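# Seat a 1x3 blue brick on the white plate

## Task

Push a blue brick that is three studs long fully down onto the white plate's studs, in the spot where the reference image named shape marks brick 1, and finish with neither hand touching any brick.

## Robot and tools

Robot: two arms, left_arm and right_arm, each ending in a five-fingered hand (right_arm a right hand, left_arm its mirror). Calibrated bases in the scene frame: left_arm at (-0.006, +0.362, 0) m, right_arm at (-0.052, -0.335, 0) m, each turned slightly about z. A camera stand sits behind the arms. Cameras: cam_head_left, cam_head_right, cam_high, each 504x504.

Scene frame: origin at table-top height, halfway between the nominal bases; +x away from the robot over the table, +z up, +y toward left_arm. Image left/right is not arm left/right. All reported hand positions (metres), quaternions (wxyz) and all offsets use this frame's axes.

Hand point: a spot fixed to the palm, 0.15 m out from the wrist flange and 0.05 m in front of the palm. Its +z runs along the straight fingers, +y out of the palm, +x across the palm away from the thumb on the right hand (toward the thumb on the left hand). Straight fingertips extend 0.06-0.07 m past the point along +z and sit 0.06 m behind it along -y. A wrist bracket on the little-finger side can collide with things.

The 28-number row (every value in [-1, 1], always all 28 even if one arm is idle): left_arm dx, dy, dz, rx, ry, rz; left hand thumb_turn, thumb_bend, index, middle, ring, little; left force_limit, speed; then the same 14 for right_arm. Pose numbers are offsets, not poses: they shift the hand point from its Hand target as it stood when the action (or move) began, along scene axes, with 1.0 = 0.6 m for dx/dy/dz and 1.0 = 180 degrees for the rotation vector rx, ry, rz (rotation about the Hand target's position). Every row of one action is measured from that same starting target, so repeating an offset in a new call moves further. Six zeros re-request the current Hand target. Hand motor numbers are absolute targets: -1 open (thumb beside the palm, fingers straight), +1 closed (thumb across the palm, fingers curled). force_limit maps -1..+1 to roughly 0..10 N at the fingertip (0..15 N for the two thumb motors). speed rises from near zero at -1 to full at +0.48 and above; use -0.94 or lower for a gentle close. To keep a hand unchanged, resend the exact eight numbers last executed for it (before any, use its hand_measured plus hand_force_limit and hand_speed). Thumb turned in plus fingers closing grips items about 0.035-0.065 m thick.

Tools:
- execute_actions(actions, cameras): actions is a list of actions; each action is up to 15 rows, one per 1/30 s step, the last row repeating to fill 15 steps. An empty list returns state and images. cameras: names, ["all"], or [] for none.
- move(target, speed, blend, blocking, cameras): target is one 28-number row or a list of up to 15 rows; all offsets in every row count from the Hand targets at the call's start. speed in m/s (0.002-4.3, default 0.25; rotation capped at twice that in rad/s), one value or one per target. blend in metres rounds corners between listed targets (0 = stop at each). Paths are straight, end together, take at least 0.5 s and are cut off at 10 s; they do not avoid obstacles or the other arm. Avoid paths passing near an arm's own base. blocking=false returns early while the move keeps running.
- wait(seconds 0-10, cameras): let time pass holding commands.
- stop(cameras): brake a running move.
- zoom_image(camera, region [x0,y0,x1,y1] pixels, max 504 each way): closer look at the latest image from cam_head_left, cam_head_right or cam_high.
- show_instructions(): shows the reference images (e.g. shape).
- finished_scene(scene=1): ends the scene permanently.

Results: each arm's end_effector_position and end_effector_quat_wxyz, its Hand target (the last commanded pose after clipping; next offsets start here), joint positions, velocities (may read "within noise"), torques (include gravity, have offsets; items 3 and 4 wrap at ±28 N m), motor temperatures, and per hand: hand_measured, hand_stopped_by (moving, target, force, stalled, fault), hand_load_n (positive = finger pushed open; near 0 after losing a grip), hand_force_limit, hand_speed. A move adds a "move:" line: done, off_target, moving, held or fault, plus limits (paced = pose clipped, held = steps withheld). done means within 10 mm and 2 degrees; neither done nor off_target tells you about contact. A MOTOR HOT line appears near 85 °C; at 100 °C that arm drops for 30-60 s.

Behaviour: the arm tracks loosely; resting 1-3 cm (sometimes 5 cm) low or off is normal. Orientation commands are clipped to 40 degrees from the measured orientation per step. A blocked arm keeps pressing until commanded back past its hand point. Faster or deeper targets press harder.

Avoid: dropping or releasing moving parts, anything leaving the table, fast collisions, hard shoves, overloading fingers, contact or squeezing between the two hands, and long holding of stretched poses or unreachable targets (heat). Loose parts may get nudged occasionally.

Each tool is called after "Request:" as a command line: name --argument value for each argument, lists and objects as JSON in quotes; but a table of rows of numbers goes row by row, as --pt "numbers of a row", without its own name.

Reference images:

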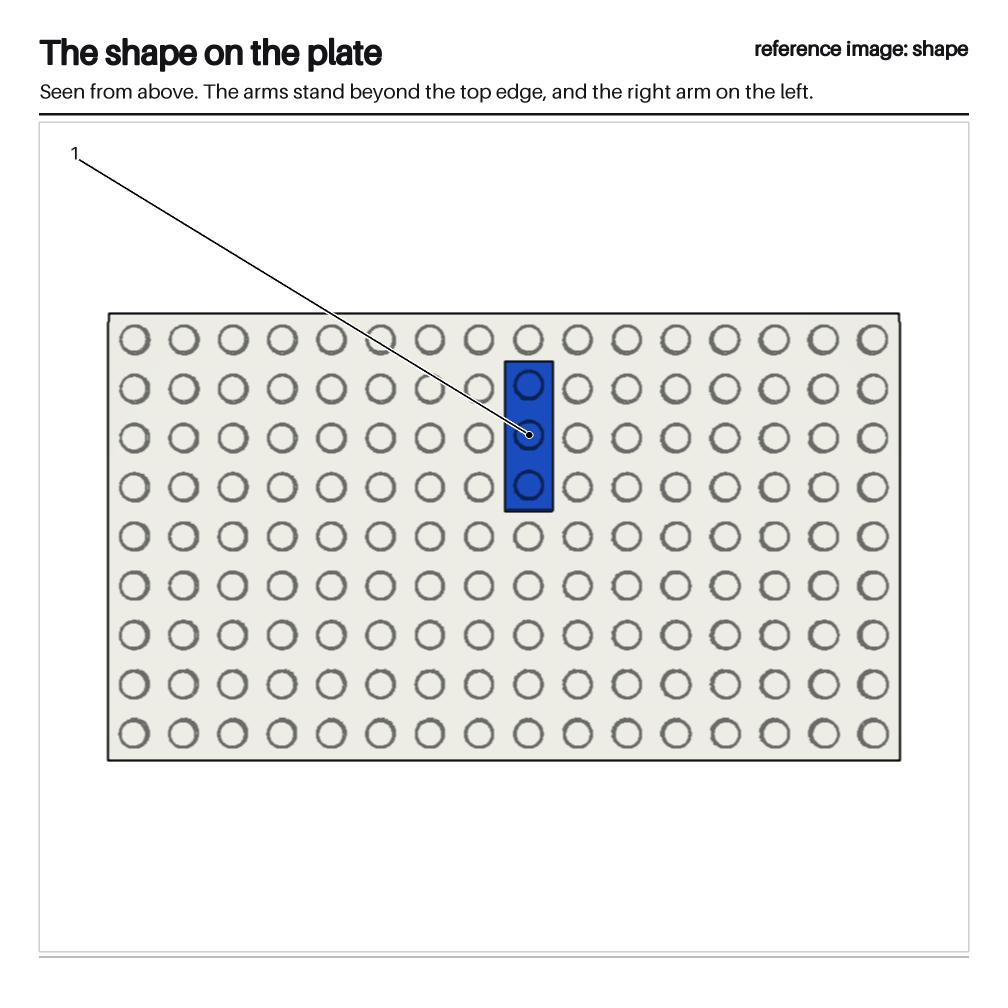

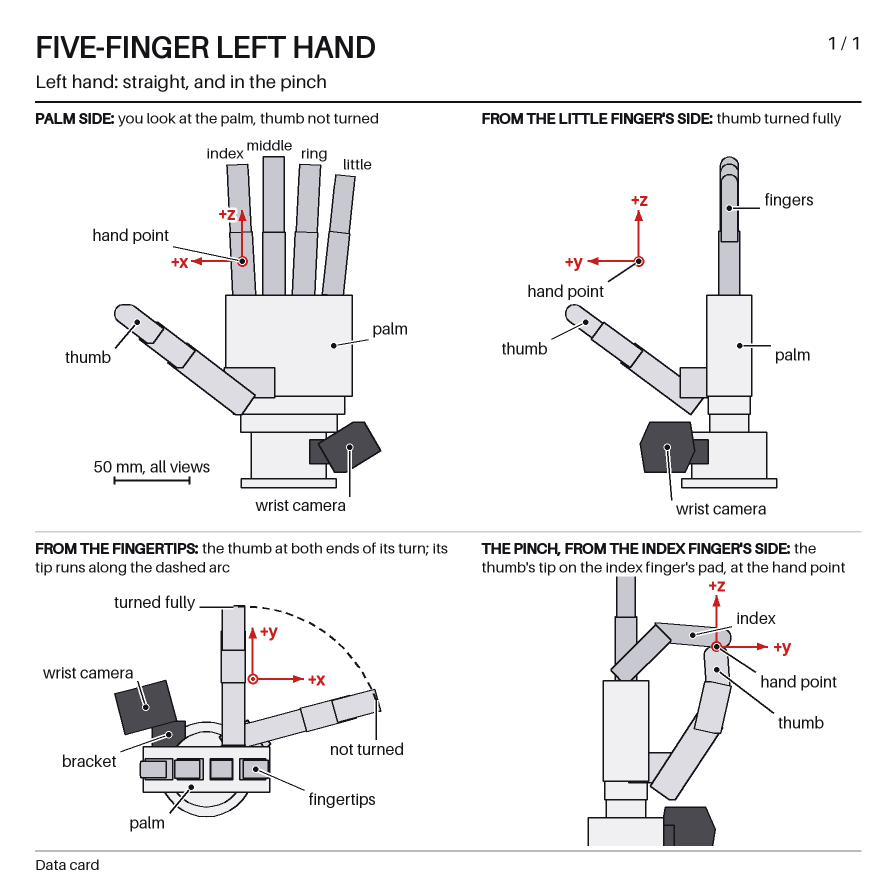

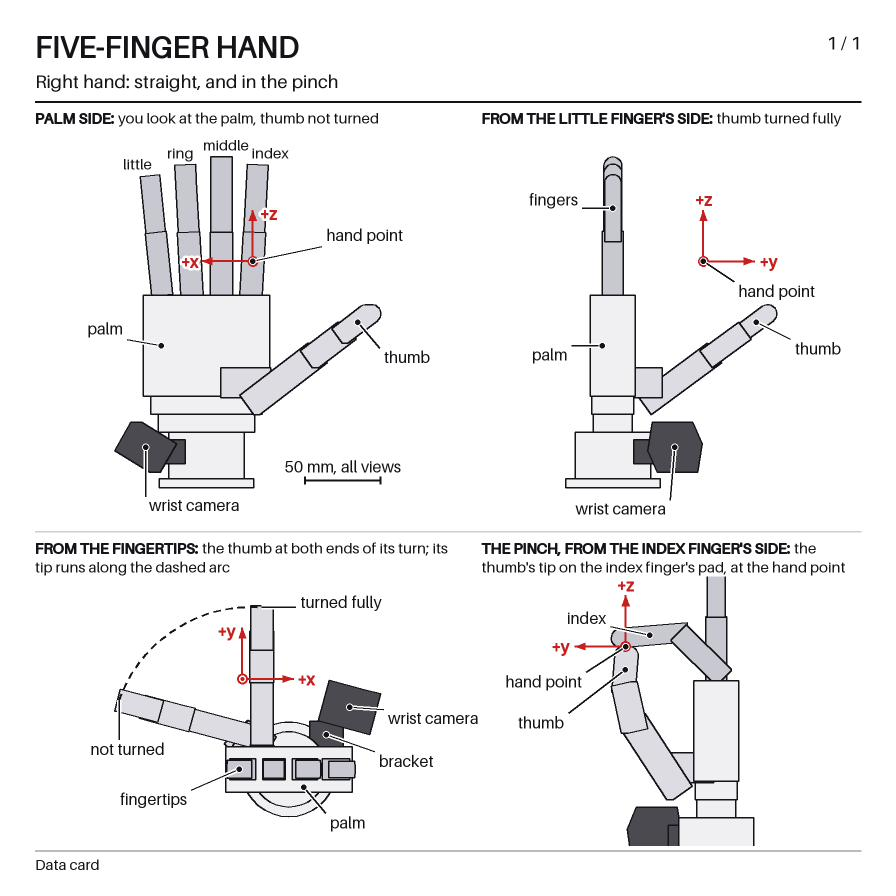

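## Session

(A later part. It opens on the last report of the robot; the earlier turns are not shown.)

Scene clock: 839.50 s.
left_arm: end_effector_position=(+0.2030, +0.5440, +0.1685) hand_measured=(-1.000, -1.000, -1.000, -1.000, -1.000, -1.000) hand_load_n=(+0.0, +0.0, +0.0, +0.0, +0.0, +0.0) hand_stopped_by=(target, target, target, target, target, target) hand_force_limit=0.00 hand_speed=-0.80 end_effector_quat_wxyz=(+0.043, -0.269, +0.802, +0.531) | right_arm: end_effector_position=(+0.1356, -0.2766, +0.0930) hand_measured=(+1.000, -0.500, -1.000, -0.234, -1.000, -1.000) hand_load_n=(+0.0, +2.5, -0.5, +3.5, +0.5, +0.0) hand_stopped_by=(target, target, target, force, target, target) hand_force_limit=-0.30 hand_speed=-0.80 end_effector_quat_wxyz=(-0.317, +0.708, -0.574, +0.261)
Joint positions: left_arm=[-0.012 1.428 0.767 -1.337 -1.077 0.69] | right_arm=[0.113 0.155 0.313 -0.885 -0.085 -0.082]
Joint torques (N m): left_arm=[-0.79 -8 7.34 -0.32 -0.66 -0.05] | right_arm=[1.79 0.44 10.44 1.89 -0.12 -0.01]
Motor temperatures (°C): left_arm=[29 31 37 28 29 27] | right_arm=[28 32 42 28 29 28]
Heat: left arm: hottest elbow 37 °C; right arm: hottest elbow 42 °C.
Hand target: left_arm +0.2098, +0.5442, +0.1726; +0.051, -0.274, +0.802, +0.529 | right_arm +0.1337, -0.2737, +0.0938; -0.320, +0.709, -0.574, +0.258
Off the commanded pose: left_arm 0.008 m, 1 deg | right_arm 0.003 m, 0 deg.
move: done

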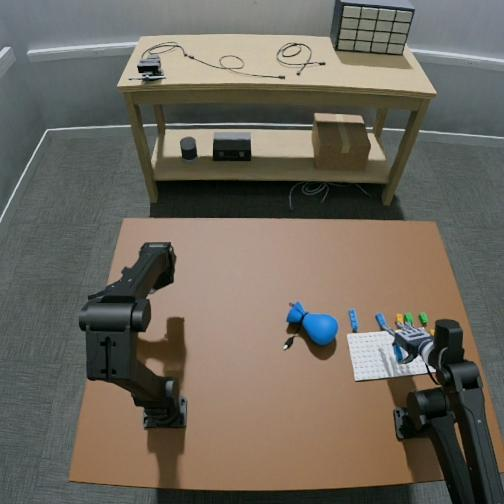

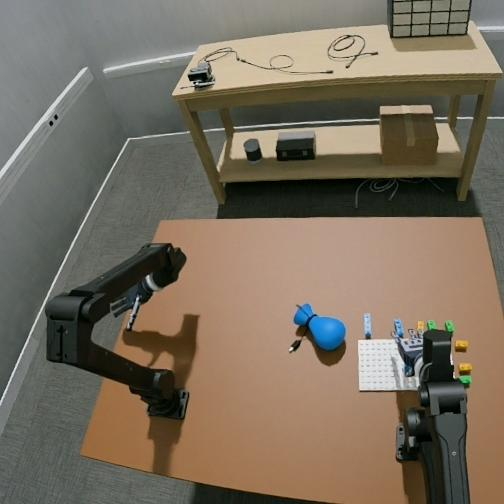

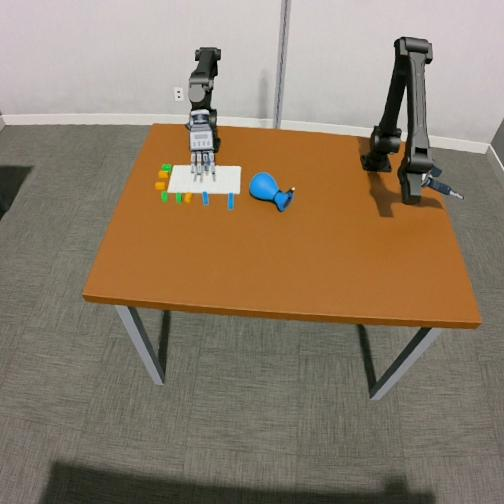

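Request:
move --target '[0,0,0,0,0,0,-1,-1,-1,-1,-1,-1,0.0,-0.8,-0.0335,0.002,-0.025,-0.0051,0.0251,0,1,-0.5,-1,-0.05,-1,-1,-0.3,-0.8]' --speed 0.08 --cameras '["all"]'

Request:
zoom_image --camera "cam_head_left" --region '[370, 330, 430, 390]'

Request:
zoom_image --camera "cam_high" --region '[180, 145, 240, 205]'

Request:
zoom_image --camera "cam_head_right" --region '[380, 330, 440, 390]'

Scene clock: 870.97 s.
left_arm: end_effector_position=(+0.2030, +0.5440, +0.1685) hand_measured=(-1.000, -1.000, -1.000, -1.000, -1.000, -1.000) hand_load_n=(+0.0, +0.0, +0.0, +0.0, +0.0, +0.0) hand_stopped_by=(target, target, target, target, target, target) hand_force_limit=0.00 hand_speed=-0.80 end_effector_quat_wxyz=(+0.043, -0.269, +0.802, +0.531) | right_arm: end_effector_position=(+0.1155, -0.2753, +0.0780) hand_measured=(+1.000, -0.500, -1.000, -0.234, -1.000, -1.000) hand_load_n=(+0.0, +2.5, +0.0, +3.5, +0.0, +0.0) hand_stopped_by=(target, target, target, force, target, target) hand_force_limit=-0.30 hand_speed=-0.80 end_effector_quat_wxyz=(-0.289, +0.721, -0.584, +0.237)
Joint positions: left_arm=[-0.012 1.428 0.767 -1.337 -1.077 0.69] | right_arm=[0.168 0.144 0.305 -0.967 -0.041 -0.049]
Joint torques (N m): left_arm=[-0.79 -8.06 7.34 -0.34 -0.66 -0.05] | right_arm=[2.14 0.73 10.19 1.77 -0.04 -0.04]
Heat: left arm: hottest elbow 37 °C; right arm: hottest elbow 41 °C.
Hand target: left_arm +0.2098, +0.5442, +0.1726; +0.051, -0.274, +0.802, +0.529 | right_arm +0.1136, -0.2726, +0.0788; -0.291, +0.721, -0.584, +0.235
Off the commanded pose: left_arm 0.008 m, 1 deg | right_arm 0.003 m, 0 deg.
move: done

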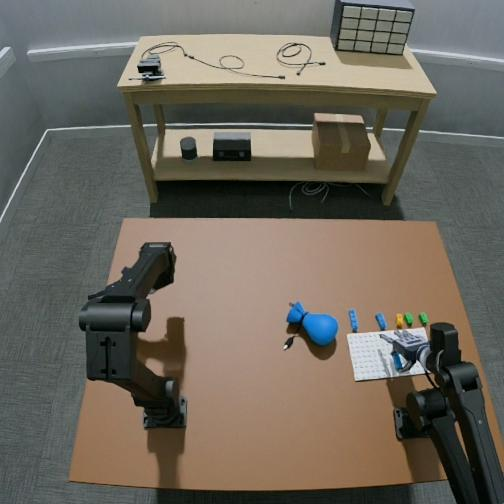

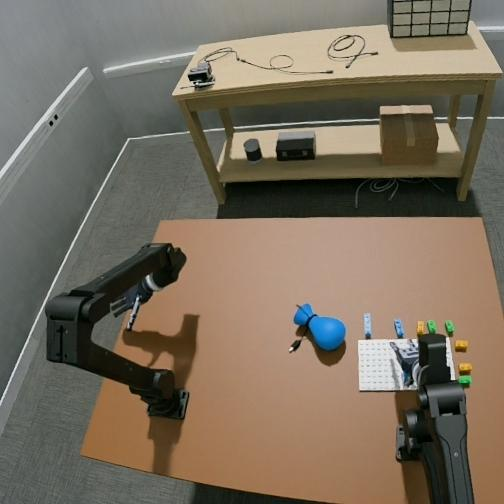

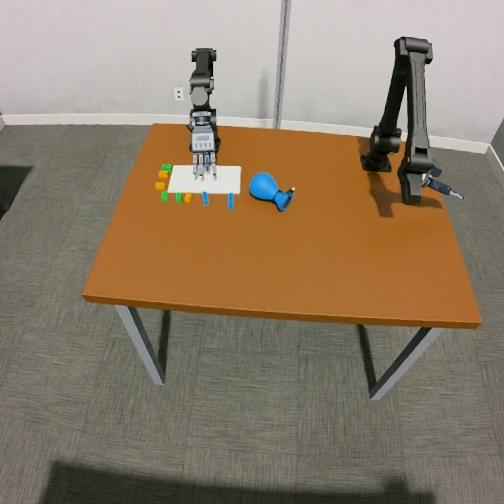

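Scaled by 8.400.

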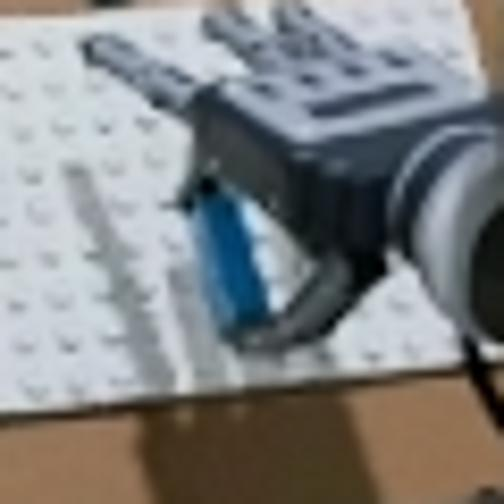

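Scaled by 8.400.

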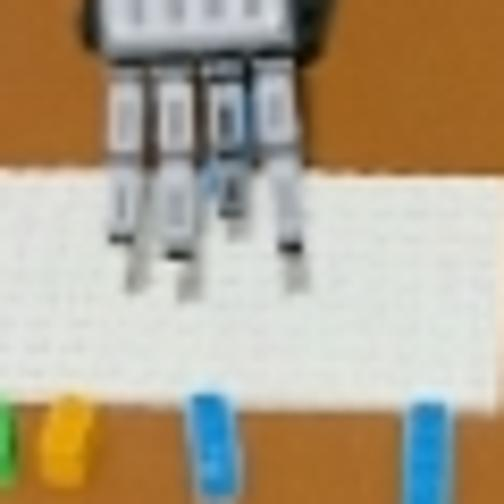

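Scaled by 8.400.

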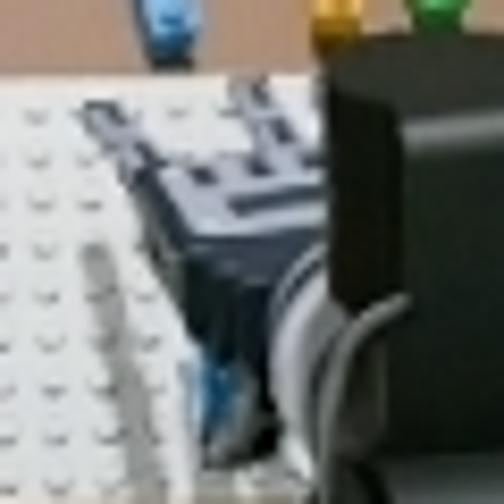

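Request:
zoom_image --camera "cam_head_left" --region '[388, 348, 412, 378]'

Request:
zoom_image --camera "cam_high" --region '[195, 150, 225, 180]'

Request:
zoom_image --camera "cam_head_right" --region '[395, 365, 425, 395]'

Scaled by 16.800.

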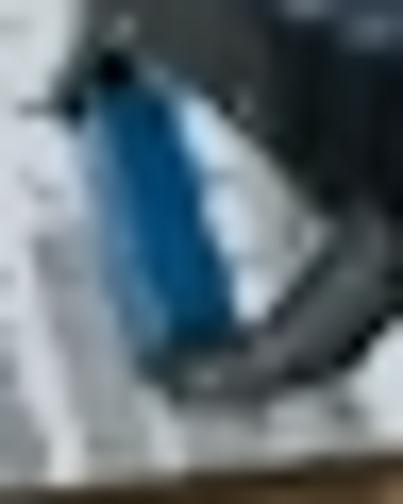

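Scaled by 16.800.

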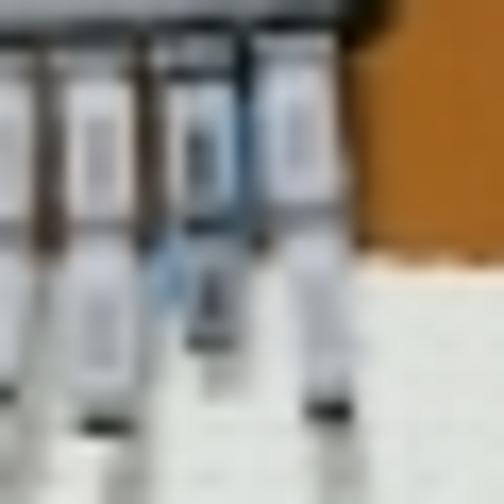

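Scaled by 16.800.

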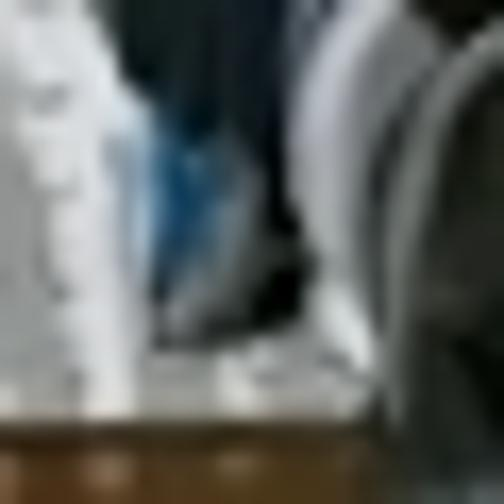

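Request:
move --target '[0,0,0,0,0,0,-1,-1,-1,-1,-1,-1,0.0,-0.8,0.004,0.006,-0.03,0,0,0.0167,1,-0.5,-1,-0.05,-1,-1,-0.3,-0.8]' --speed 0.06 --cameras '["all"]'

Request:
zoom_image --camera "cam_head_left" --region '[376, 346, 412, 382]'

Request:
zoom_image --camera "cam_high" --region '[190, 155, 226, 191]'

Request:
zoom_image --camera "cam_head_right" --region '[385, 360, 425, 400]'

Scene clock: 899.07 s.
left_arm: end_effector_position=(+0.2030, +0.5440, +0.1685) hand_measured=(-1.000, -1.000, -1.000, -1.000, -1.000, -1.000) hand_load_n=(+0.0, +0.0, +0.0, +0.0, +0.0, +0.0) hand_stopped_by=(target, target, target, target, target, target) hand_force_limit=0.00 hand_speed=-0.80 end_effector_quat_wxyz=(+0.043, -0.269, +0.802, +0.531) | right_arm: end_effector_position=(+0.1119, -0.2693, +0.0593) hand_measured=(+1.000, -0.500, -1.000, -0.234, -1.000, -1.000) hand_load_n=(+0.0, +2.5, +0.0, +3.5, +0.0, +0.0) hand_stopped_by=(target, target, target, force, target, target) hand_force_limit=-0.30 hand_speed=-0.80 end_effector_quat_wxyz=(-0.293, +0.733, -0.572, +0.221)
Joint positions: left_arm=[-0.012 1.428 0.767 -1.337 -1.077 0.69] | right_arm=[0.168 0.144 0.259 -0.936 -0.082 -0.072]
Joint torques (N m): left_arm=[-0.79 -8.06 7.34 -0.34 -0.66 -0.05] | right_arm=[0.5 1.9 10.22 2.89 -0.23 -0.25]
Heat: left arm: hottest elbow 37 °C; right arm: hottest elbow 40 °C.
Hand target: left_arm +0.2098, +0.5442, +0.1726; +0.051, -0.274, +0.802, +0.529 | right_arm +0.1160, -0.2690, +0.0607; -0.298, +0.736, -0.565, +0.227
Off the commanded pose: left_arm 0.008 m, 1 deg | right_arm 0.004 m, 1 deg.
move: done

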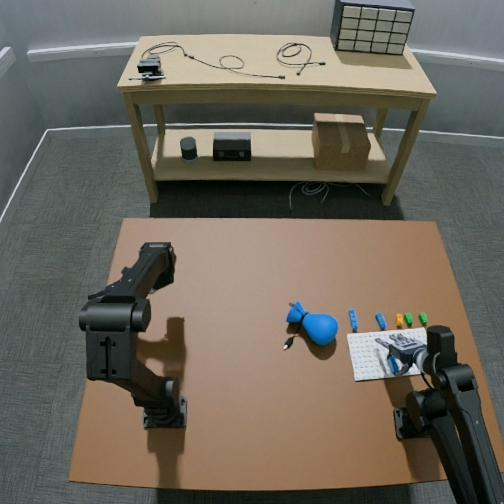

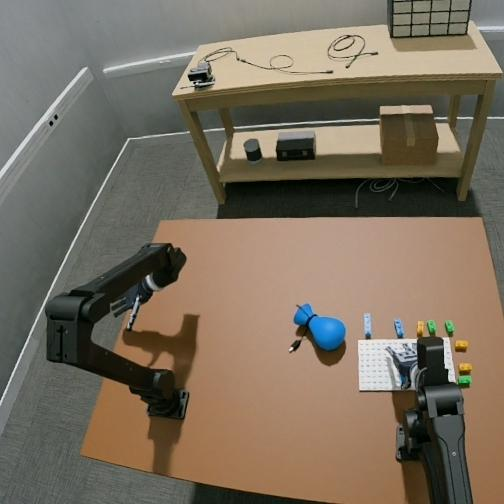

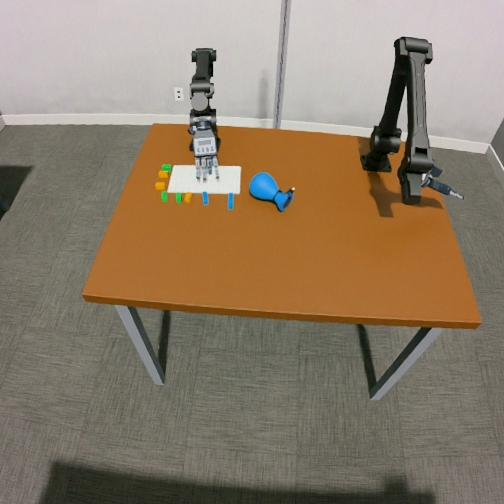

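Scaled by 14.000.

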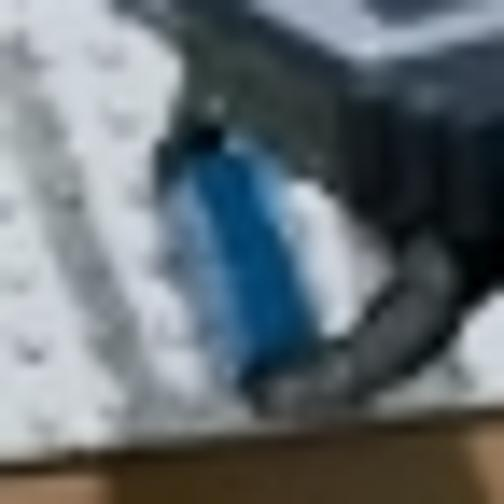

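Scaled by 14.000.

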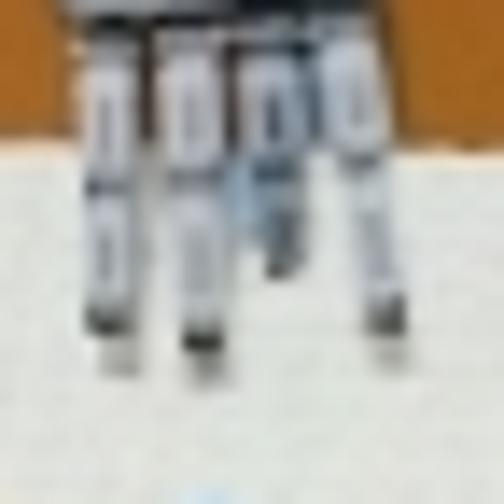

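Scaled by 12.600.

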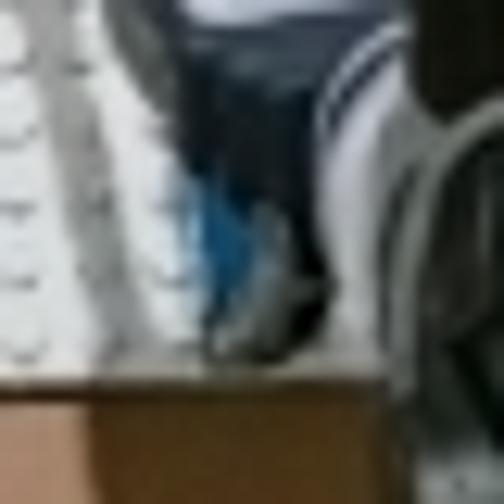

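Request:
move --target '[0,0,0,0,0,0,-1,-1,-1,-1,-1,-1,0.0,-0.8,0.0175,-0.009,0.0,0,0,-0.0056,1,-0.5,-1,-0.05,-1,-1,-0.3,-0.8]' --speed 0.06 --cameras '["all"]'

Request:
zoom_image --camera "cam_head_left" --region '[376, 346, 412, 382]'

Request:
zoom_image --camera "cam_high" --region '[190, 155, 226, 191]'

Request:
zoom_image --camera "cam_head_right" --region '[385, 360, 425, 400]'

Scene clock: 920.37 s.
left_arm: end_effector_position=(+0.2030, +0.5440, +0.1685) hand_measured=(-1.000, -1.000, -1.000, -1.000, -1.000, -1.000) hand_load_n=(+0.0, +0.0, +0.0, +0.0, +0.0, +0.0) hand_stopped_by=(target, target, target, target, target, target) hand_force_limit=0.00 hand_speed=-0.80 end_effector_quat_wxyz=(+0.043, -0.269, +0.802, +0.531) | right_arm: end_effector_position=(+0.1210, -0.2720, +0.0584) hand_measured=(+1.000, -0.500, -1.000, -0.234, -1.000, -1.000) hand_load_n=(+0.0, +2.5, +0.0, +3.5, +0.0, +0.0) hand_stopped_by=(target, target, target, force, target, target) hand_force_limit=-0.30 hand_speed=-0.80 end_effector_quat_wxyz=(-0.294, +0.732, -0.573, +0.222)
Joint positions: left_arm=[-0.012 1.428 0.767 -1.337 -1.077 0.69] | right_arm=[0.129 0.195 0.259 -0.887 -0.107 -0.098]
Joint torques (N m): left_arm=[-0.79 -8.06 7.34 -0.34 -0.66 -0.05] | right_arm=[-1.38 1.61 10.54 2.65 -0.29 -0.29]
Heat: left arm: hottest elbow 37 °C; right arm: hottest elbow 40 °C.
Hand target: left_arm +0.2098, +0.5442, +0.1726; +0.051, -0.274, +0.802, +0.529 | right_arm +0.1265, -0.2744, +0.0606; -0.295, +0.731, -0.571, +0.229
Off the commanded pose: left_arm 0.008 m, 1 deg | right_arm 0.006 m, 1 deg.
move: done

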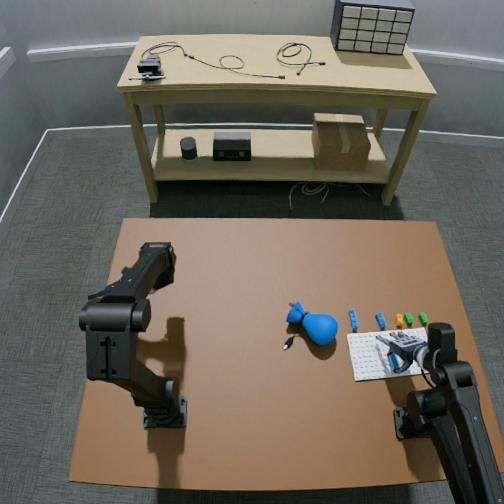

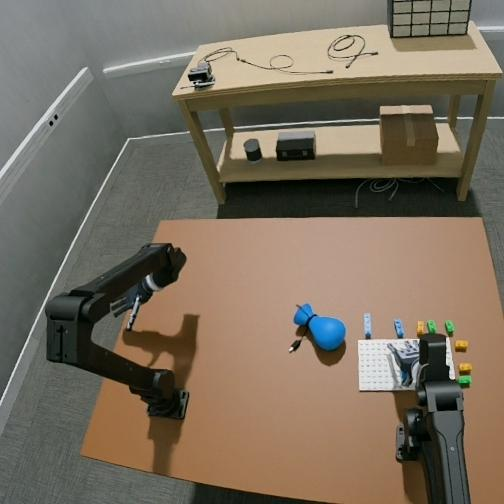

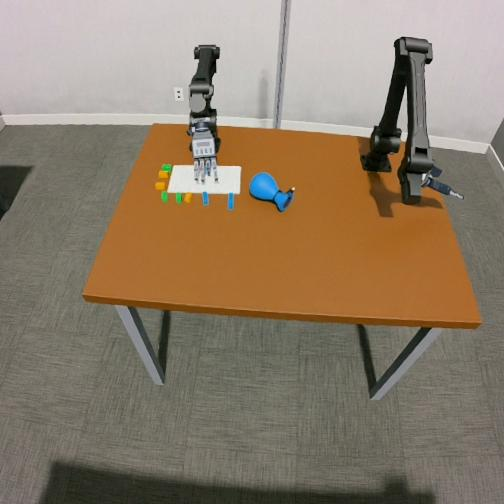

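Scaled by 14.000.

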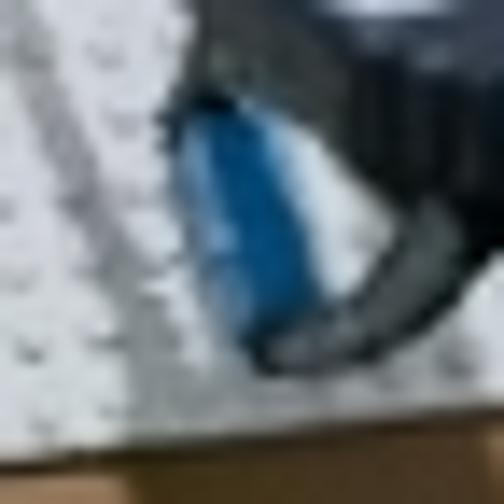

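Scaled by 14.000.

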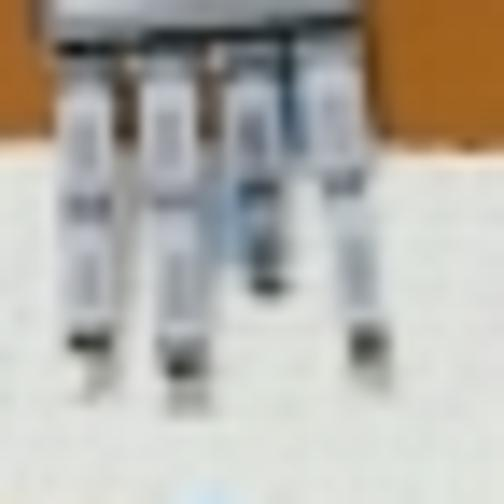

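Scaled by 12.600.

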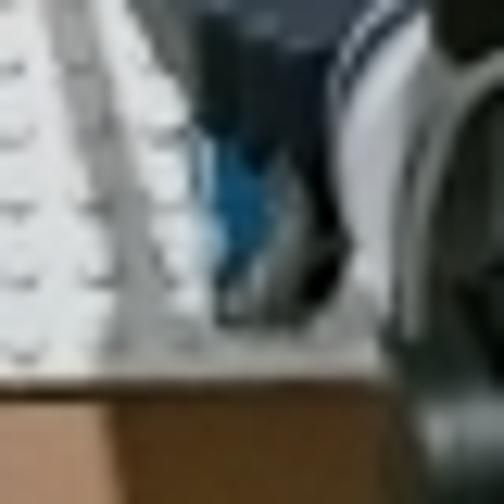

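Request:
move --target '[0,0,0,0,0,0,-1,-1,-1,-1,-1,-1,0.0,-0.8,0.006,-0.002,-0.0175,0,0,0,1,-0.5,-1,-0.05,-1,-1,-0.3,-0.8]' --speed 0.04 --cameras '["all"]'

Request:
zoom_image --camera "cam_head_left" --region '[376, 346, 412, 382]'

Request:
zoom_image --camera "cam_high" --region '[190, 155, 226, 191]'

Request:
zoom_image --camera "cam_head_right" --region '[385, 360, 425, 400]'

Scene clock: 935.27 s.
left_arm: end_effector_position=(+0.2030, +0.5440, +0.1685) hand_measured=(-1.000, -1.000, -1.000, -1.000, -1.000, -1.000) hand_load_n=(+0.0, +0.0, +0.0, +0.0, +0.5, +0.0) hand_stopped_by=(target, target, target, target, target, target) hand_force_limit=0.00 hand_speed=-0.80 end_effector_quat_wxyz=(+0.043, -0.269, +0.802, +0.531) | right_arm: end_effector_position=(+0.1280, -0.2723, +0.0571) hand_measured=(+1.000, -0.500, -1.000, -0.234, -1.000, -1.000) hand_load_n=(+0.5, +3.5, -0.5, +1.5, +0.0, +0.0) hand_stopped_by=(target, target, target, force, target, target) hand_force_limit=-0.30 hand_speed=-0.80 end_effector_quat_wxyz=(-0.301, +0.730, -0.570, +0.228)
Joint positions: left_arm=[-0.012 1.428 0.767 -1.337 -1.077 0.69] | right_arm=[0.114 0.209 0.25 -0.845 -0.119 -0.108]
Joint torques (N m): left_arm=[-0.79 -8 7.34 -0.34 -0.66 -0.05] | right_arm=[-0.91 1.9 9.02 2.88 -0.22 -0.25]
Heat: left arm: hottest elbow 37 °C; right arm: hottest elbow 40 °C.
Hand target: left_arm +0.2098, +0.5442, +0.1726; +0.051, -0.274, +0.802, +0.529 | right_arm +0.1301, -0.2756, +0.0502; -0.296, +0.731, -0.571, +0.229
Off the commanded pose: left_arm 0.008 m, 1 deg | right_arm 0.008 m, 1 deg.
move: done

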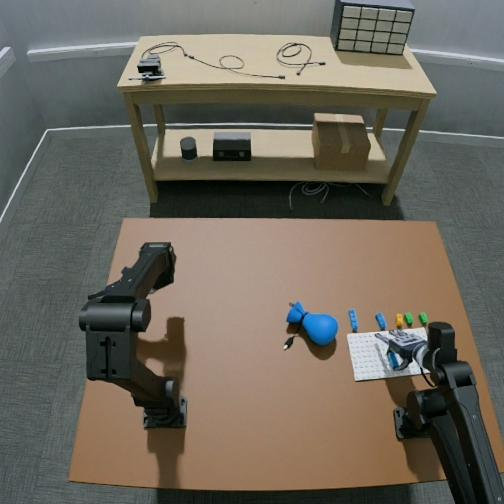

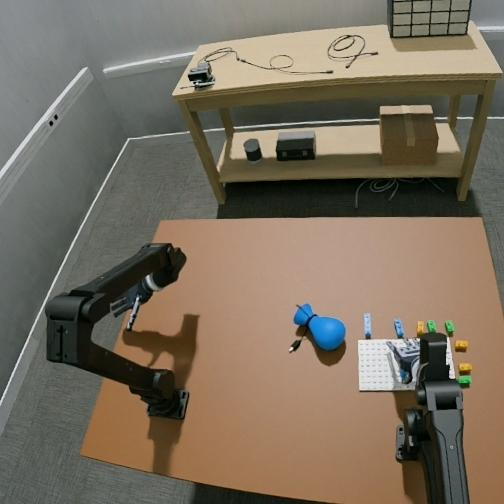

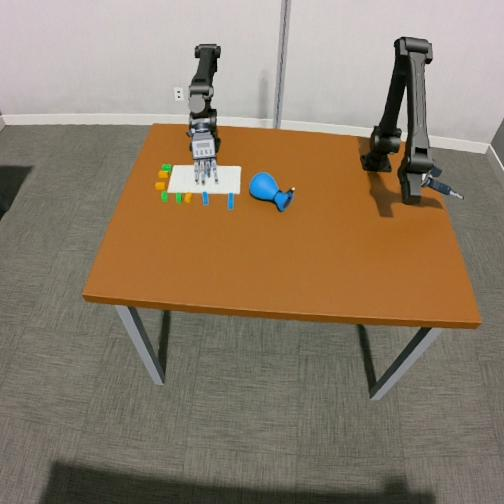

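Scaled by 14.000.

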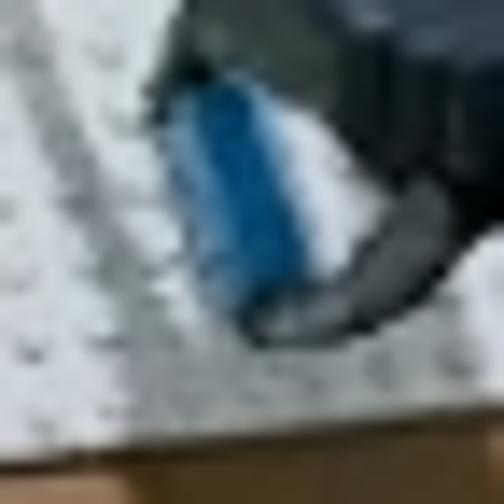

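Scaled by 14.000.

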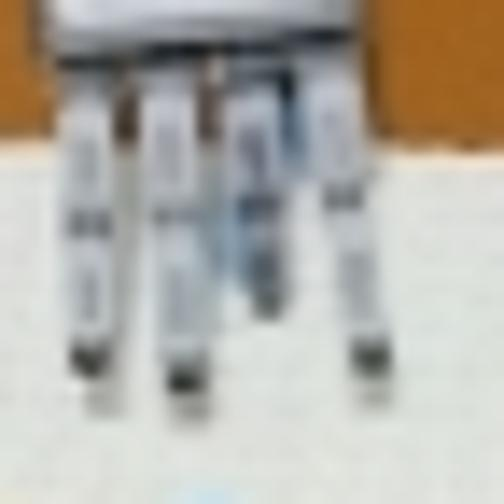

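Scaled by 12.600.

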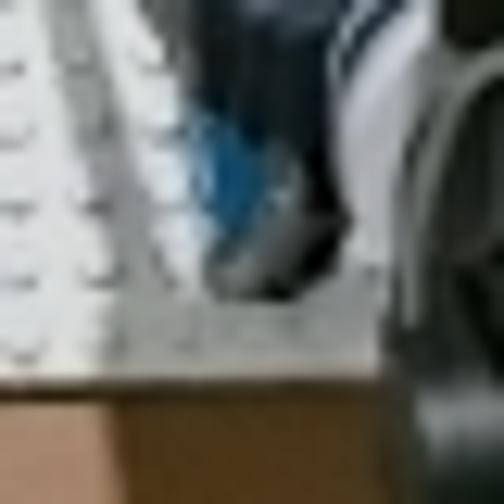

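Request:
move --pt "0 0 0 0 0 0 -1 -1 -1 -1 -1 -1 0.0 -0.8 -0.0177 0 0.018 0 0 0 1 -0.5 -1 -0.05 -1 -1 -0.3 -0.8" --pt "0 0 0 0 0 0 -1 -1 -1 -1 -1 -1 0.0 -0.8 -0.0177 0 0.002 0 0 0 1 -0.5 -1 -0.05 -1 -1 -0.3 -0.8" --speed 0.05 --cameras '["all"]'

Request:
zoom_image --camera "cam_head_left" --region '[376, 346, 412, 382]'

Request:
zoom_image --camera "cam_high" --region '[190, 155, 226, 191]'

Request:
zoom_image --camera "cam_head_right" --region '[385, 360, 425, 400]'

Scene clock: 952.10 s.
left_arm: end_effector_position=(+0.2030, +0.5440, +0.1685) hand_measured=(-1.000, -1.000, -1.000, -1.000, -1.000, -1.000) hand_load_n=(+0.0, +0.0, +0.0, +0.0, +0.0, +0.0) hand_stopped_by=(target, target, target, target, target, target) hand_force_limit=0.00 hand_speed=-0.80 end_effector_quat_wxyz=(+0.043, -0.269, +0.802, +0.531) | right_arm: end_effector_position=(+0.1198, -0.2737, +0.0557) hand_measured=(+1.000, -0.500, -1.000, -0.234, -1.000, -1.000) hand_load_n=(+0.0, +2.5, +0.0, +3.5, +0.0, +0.0) hand_stopped_by=(target, target, target, force, target, target) hand_force_limit=-0.30 hand_speed=-0.80 end_effector_quat_wxyz=(-0.298, +0.730, -0.571, +0.228)
Joint positions: left_arm=[-0.012 1.428 0.767 -1.337 -1.077 0.69] | right_arm=[0.114 0.163 0.245 -0.891 -0.116 -0.109]
Joint torques (N m): left_arm=[-0.79 -8.06 7.34 -0.34 -0.66 -0.05] | right_arm=[0.15 1.79 9.36 2.22 -0.11 -0.2]
Heat: left arm: hottest elbow 37 °C; right arm: hottest elbow 39 °C.
Hand target: left_arm +0.2098, +0.5442, +0.1726; +0.051, -0.274, +0.802, +0.529 | right_arm +0.1195, -0.2756, +0.0513; -0.295, +0.731, -0.571, +0.229
Off the commanded pose: left_arm 0.008 m, 1 deg | right_arm 0.005 m, 0 deg.
move: done

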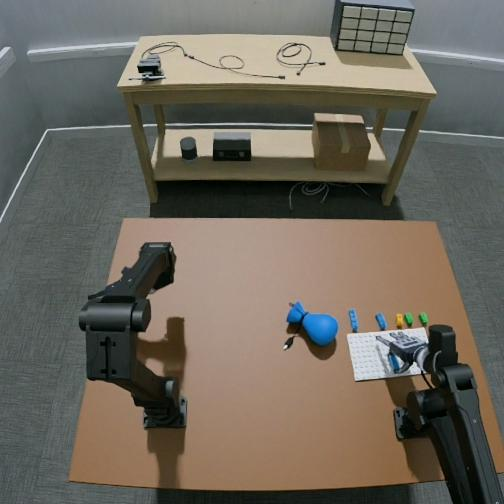

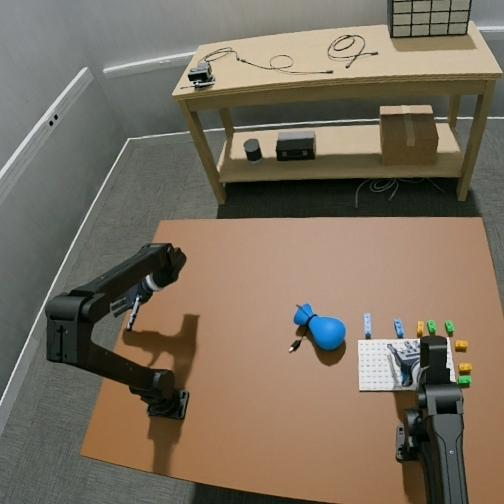

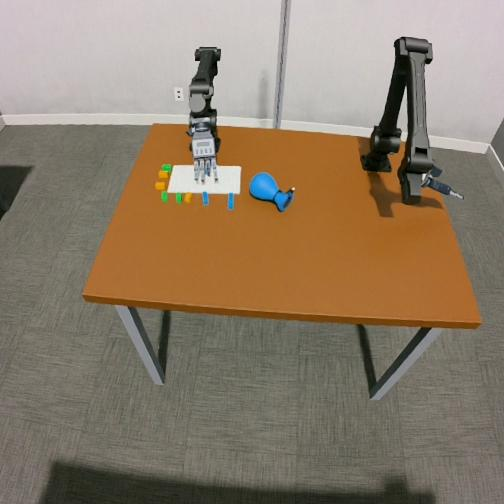

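Scaled by 14.000.

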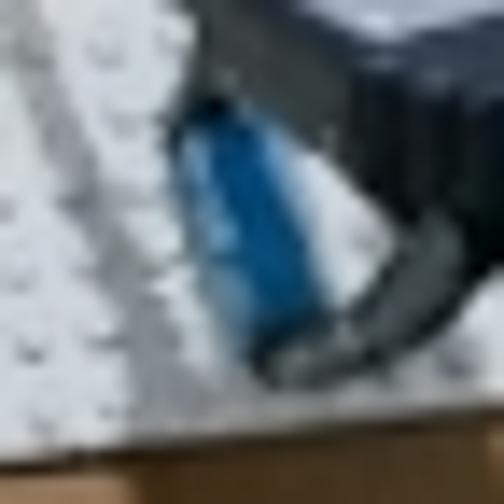

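Scaled by 14.000.

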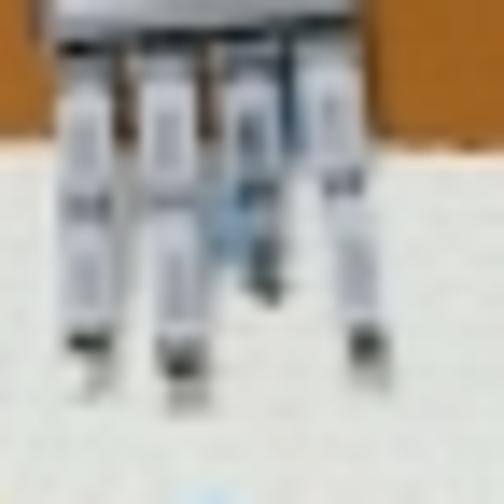

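Scaled by 12.600.

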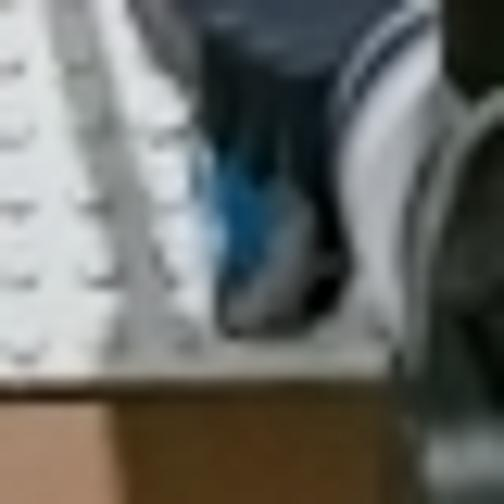

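Request:
move --target '[0,0,0,0,0,0,-1,-1,-1,-1,-1,-1,0.0,-0.8,0.0025,0.0025,-0.01,0,0,0.008,1,-0.5,-1,-0.05,-1,-1,-0.3,-0.8]' --speed 0.04 --cameras '["all"]'

Request:
zoom_image --camera "cam_head_left" --region '[376, 346, 412, 382]'

Request:
zoom_image --camera "cam_high" --region '[190, 155, 226, 191]'

Scene clock: 962.03 s.
left_arm: end_effector_position=(+0.2030, +0.5440, +0.1685) hand_measured=(-1.000, -1.000, -1.000, -1.000, -1.000, -1.000) hand_load_n=(+0.0, +0.0, +0.0, +0.0, +0.0, +0.0) hand_stopped_by=(target, target, target, target, target, target) hand_force_limit=0.00 hand_speed=-0.80 end_effector_quat_wxyz=(+0.043, -0.269, +0.802, +0.531) | right_arm: end_effector_position=(+0.1201, -0.2709, +0.0540) hand_measured=(+1.000, -0.500, -1.000, -0.234, -1.000, -1.000) hand_load_n=(+0.0, +3.5, +0.0, +1.5, +0.0, +0.0) hand_stopped_by=(target, target, target, force, target, target) hand_force_limit=-0.30 hand_speed=-0.80 end_effector_quat_wxyz=(-0.304, +0.736, -0.561, +0.225)
Joint positions: left_arm=[-0.012 1.428 0.767 -1.337 -1.077 0.69] | right_arm=[0.114 0.163 0.238 -0.879 -0.136 -0.126]
Joint torques (N m): left_arm=[-0.79 -8 7.34 -0.34 -0.66 -0.05] | right_arm=[-0.73 2.32 8.77 2.8 -0.26 -0.23]
Heat: left arm: hottest elbow 37 °C; right arm: hottest elbow 39 °C.
Hand target: left_arm +0.2098, +0.5442, +0.1726; +0.051, -0.274, +0.802, +0.529 | right_arm +0.1210, -0.2741, +0.0454; -0.298, +0.738, -0.562, +0.225
Off the commanded pose: left_arm 0.008 m, 1 deg | right_arm 0.009 m, 1 deg.
move: done

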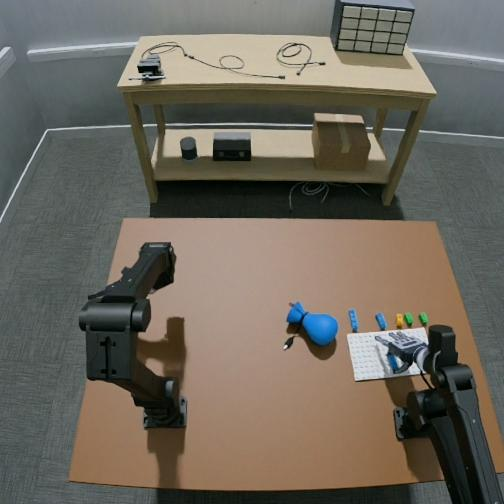

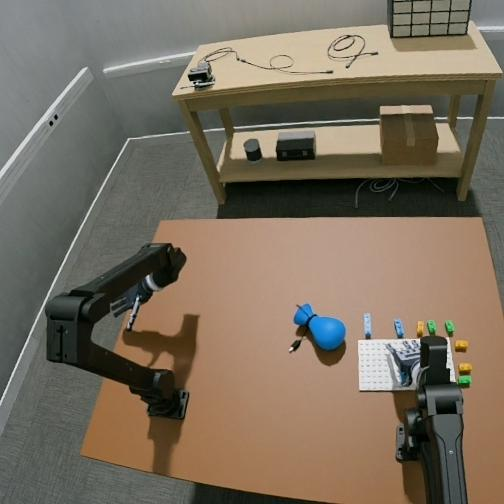

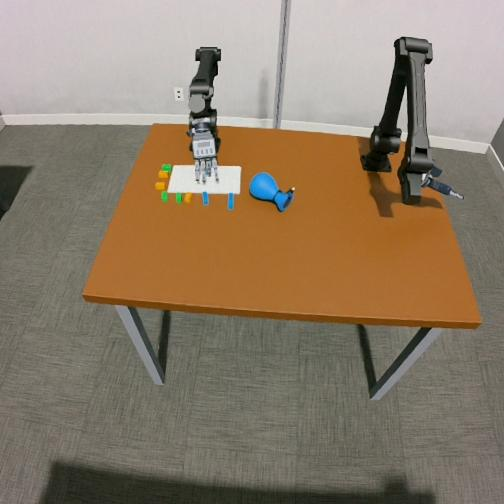

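Scaled by 14.000.

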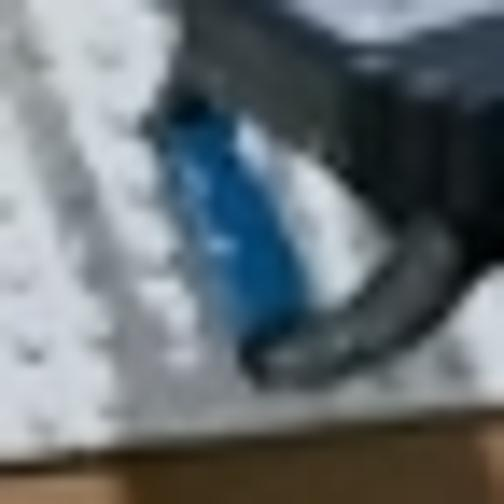

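Scaled by 14.000.

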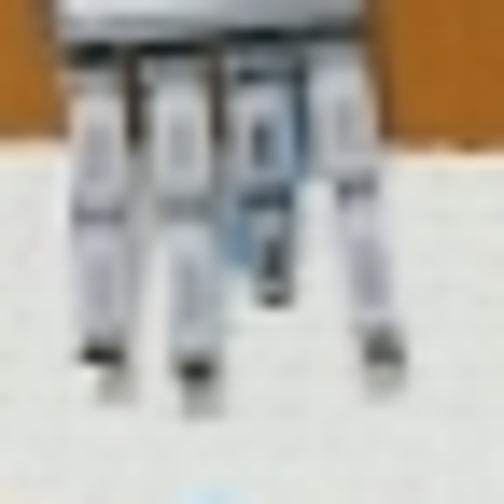

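Request:
move --target '[0,0,0,0,0,0,-1,-1,-1,-1,-1,-1,0.0,-0.8,-0.0015,-0.0045,-0.002,0.0062,-0.0242,0,1,-0.5,-1,-0.05,-1,-1,-0.3,-0.8]' --speed 0.04 --cameras '["all"]'

Request:
zoom_image --camera "cam_head_left" --region '[376, 346, 412, 382]'

Request:
zoom_image --camera "cam_high" --region '[190, 155, 226, 191]'

Scene clock: 979.93 s.
left_arm: end_effector_position=(+0.2030, +0.5440, +0.1685) hand_measured=(-1.000, -1.000, -1.000, -1.000, -1.000, -1.000) hand_load_n=(+0.0, -0.5, +0.0, +0.0, +0.0, +0.0) hand_stopped_by=(target, target, target, target, target, target) hand_force_limit=0.00 hand_speed=-0.80 end_effector_quat_wxyz=(+0.043, -0.269, +0.802, +0.531) | right_arm: end_effector_position=(+0.1195, -0.2716, +0.0519) hand_measured=(+1.000, -0.502, -1.000, -0.234, -1.000, -1.000) hand_load_n=(+0.5, +4.5, +0.0, -1.5, +0.0, +0.0) hand_stopped_by=(target, target, target, force, target, target) hand_force_limit=-0.30 hand_speed=-0.80 end_effector_quat_wxyz=(-0.334, +0.725, -0.551, +0.242)
Joint positions: left_arm=[-0.012 1.428 0.767 -1.337 -1.077 0.69] | right_arm=[0.055 0.044 0.2 -0.894 -0.197 -0.154]
Joint torques (N m): left_arm=[-0.79 -8.06 7.34 -0.34 -0.66 -0.05] | right_arm=[-1.61 1.38 8.69 2.36 0.02 -0.29]
Heat: left arm: hottest elbow 37 °C; right arm: hottest elbow 39 °C.
Hand target: left_arm +0.2098, +0.5442, +0.1726; +0.051, -0.274, +0.802, +0.529 | right_arm +0.1202, -0.2767, +0.0444; -0.327, +0.726, -0.552, +0.248
Off the commanded pose: left_arm 0.008 m, 1 deg | right_arm 0.009 m, 1 deg.
move: done

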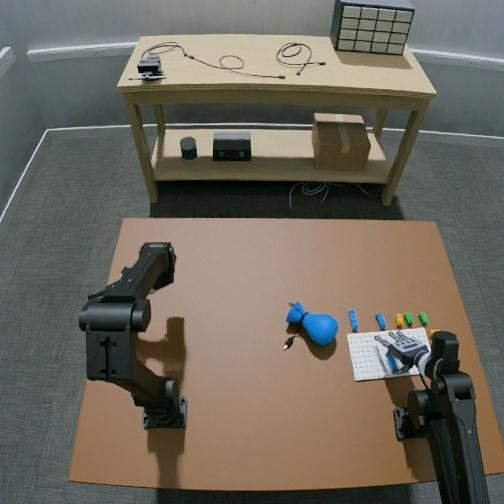

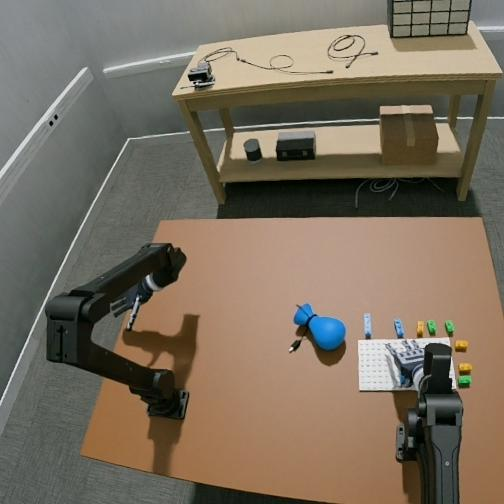

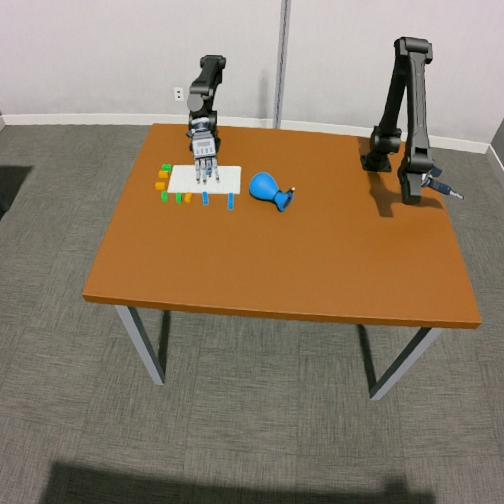

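Scaled by 14.000.

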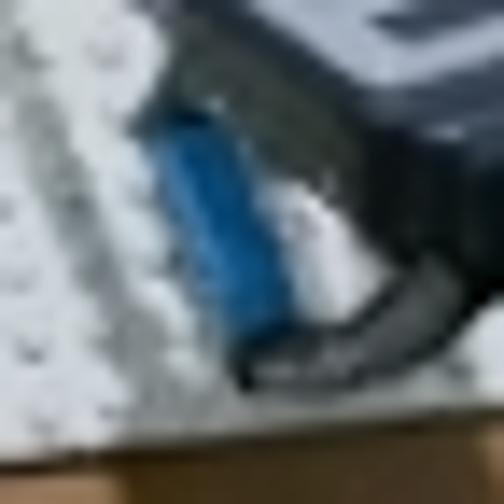

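Scaled by 14.000.

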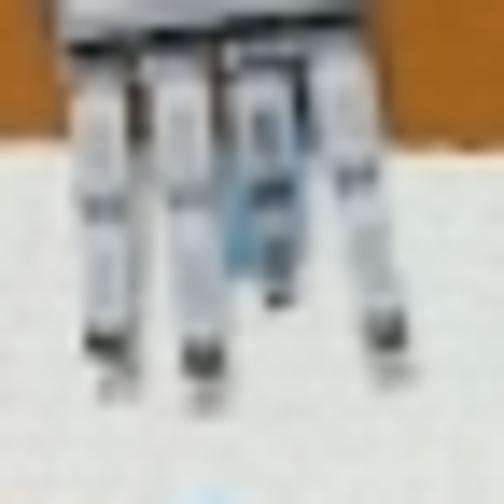

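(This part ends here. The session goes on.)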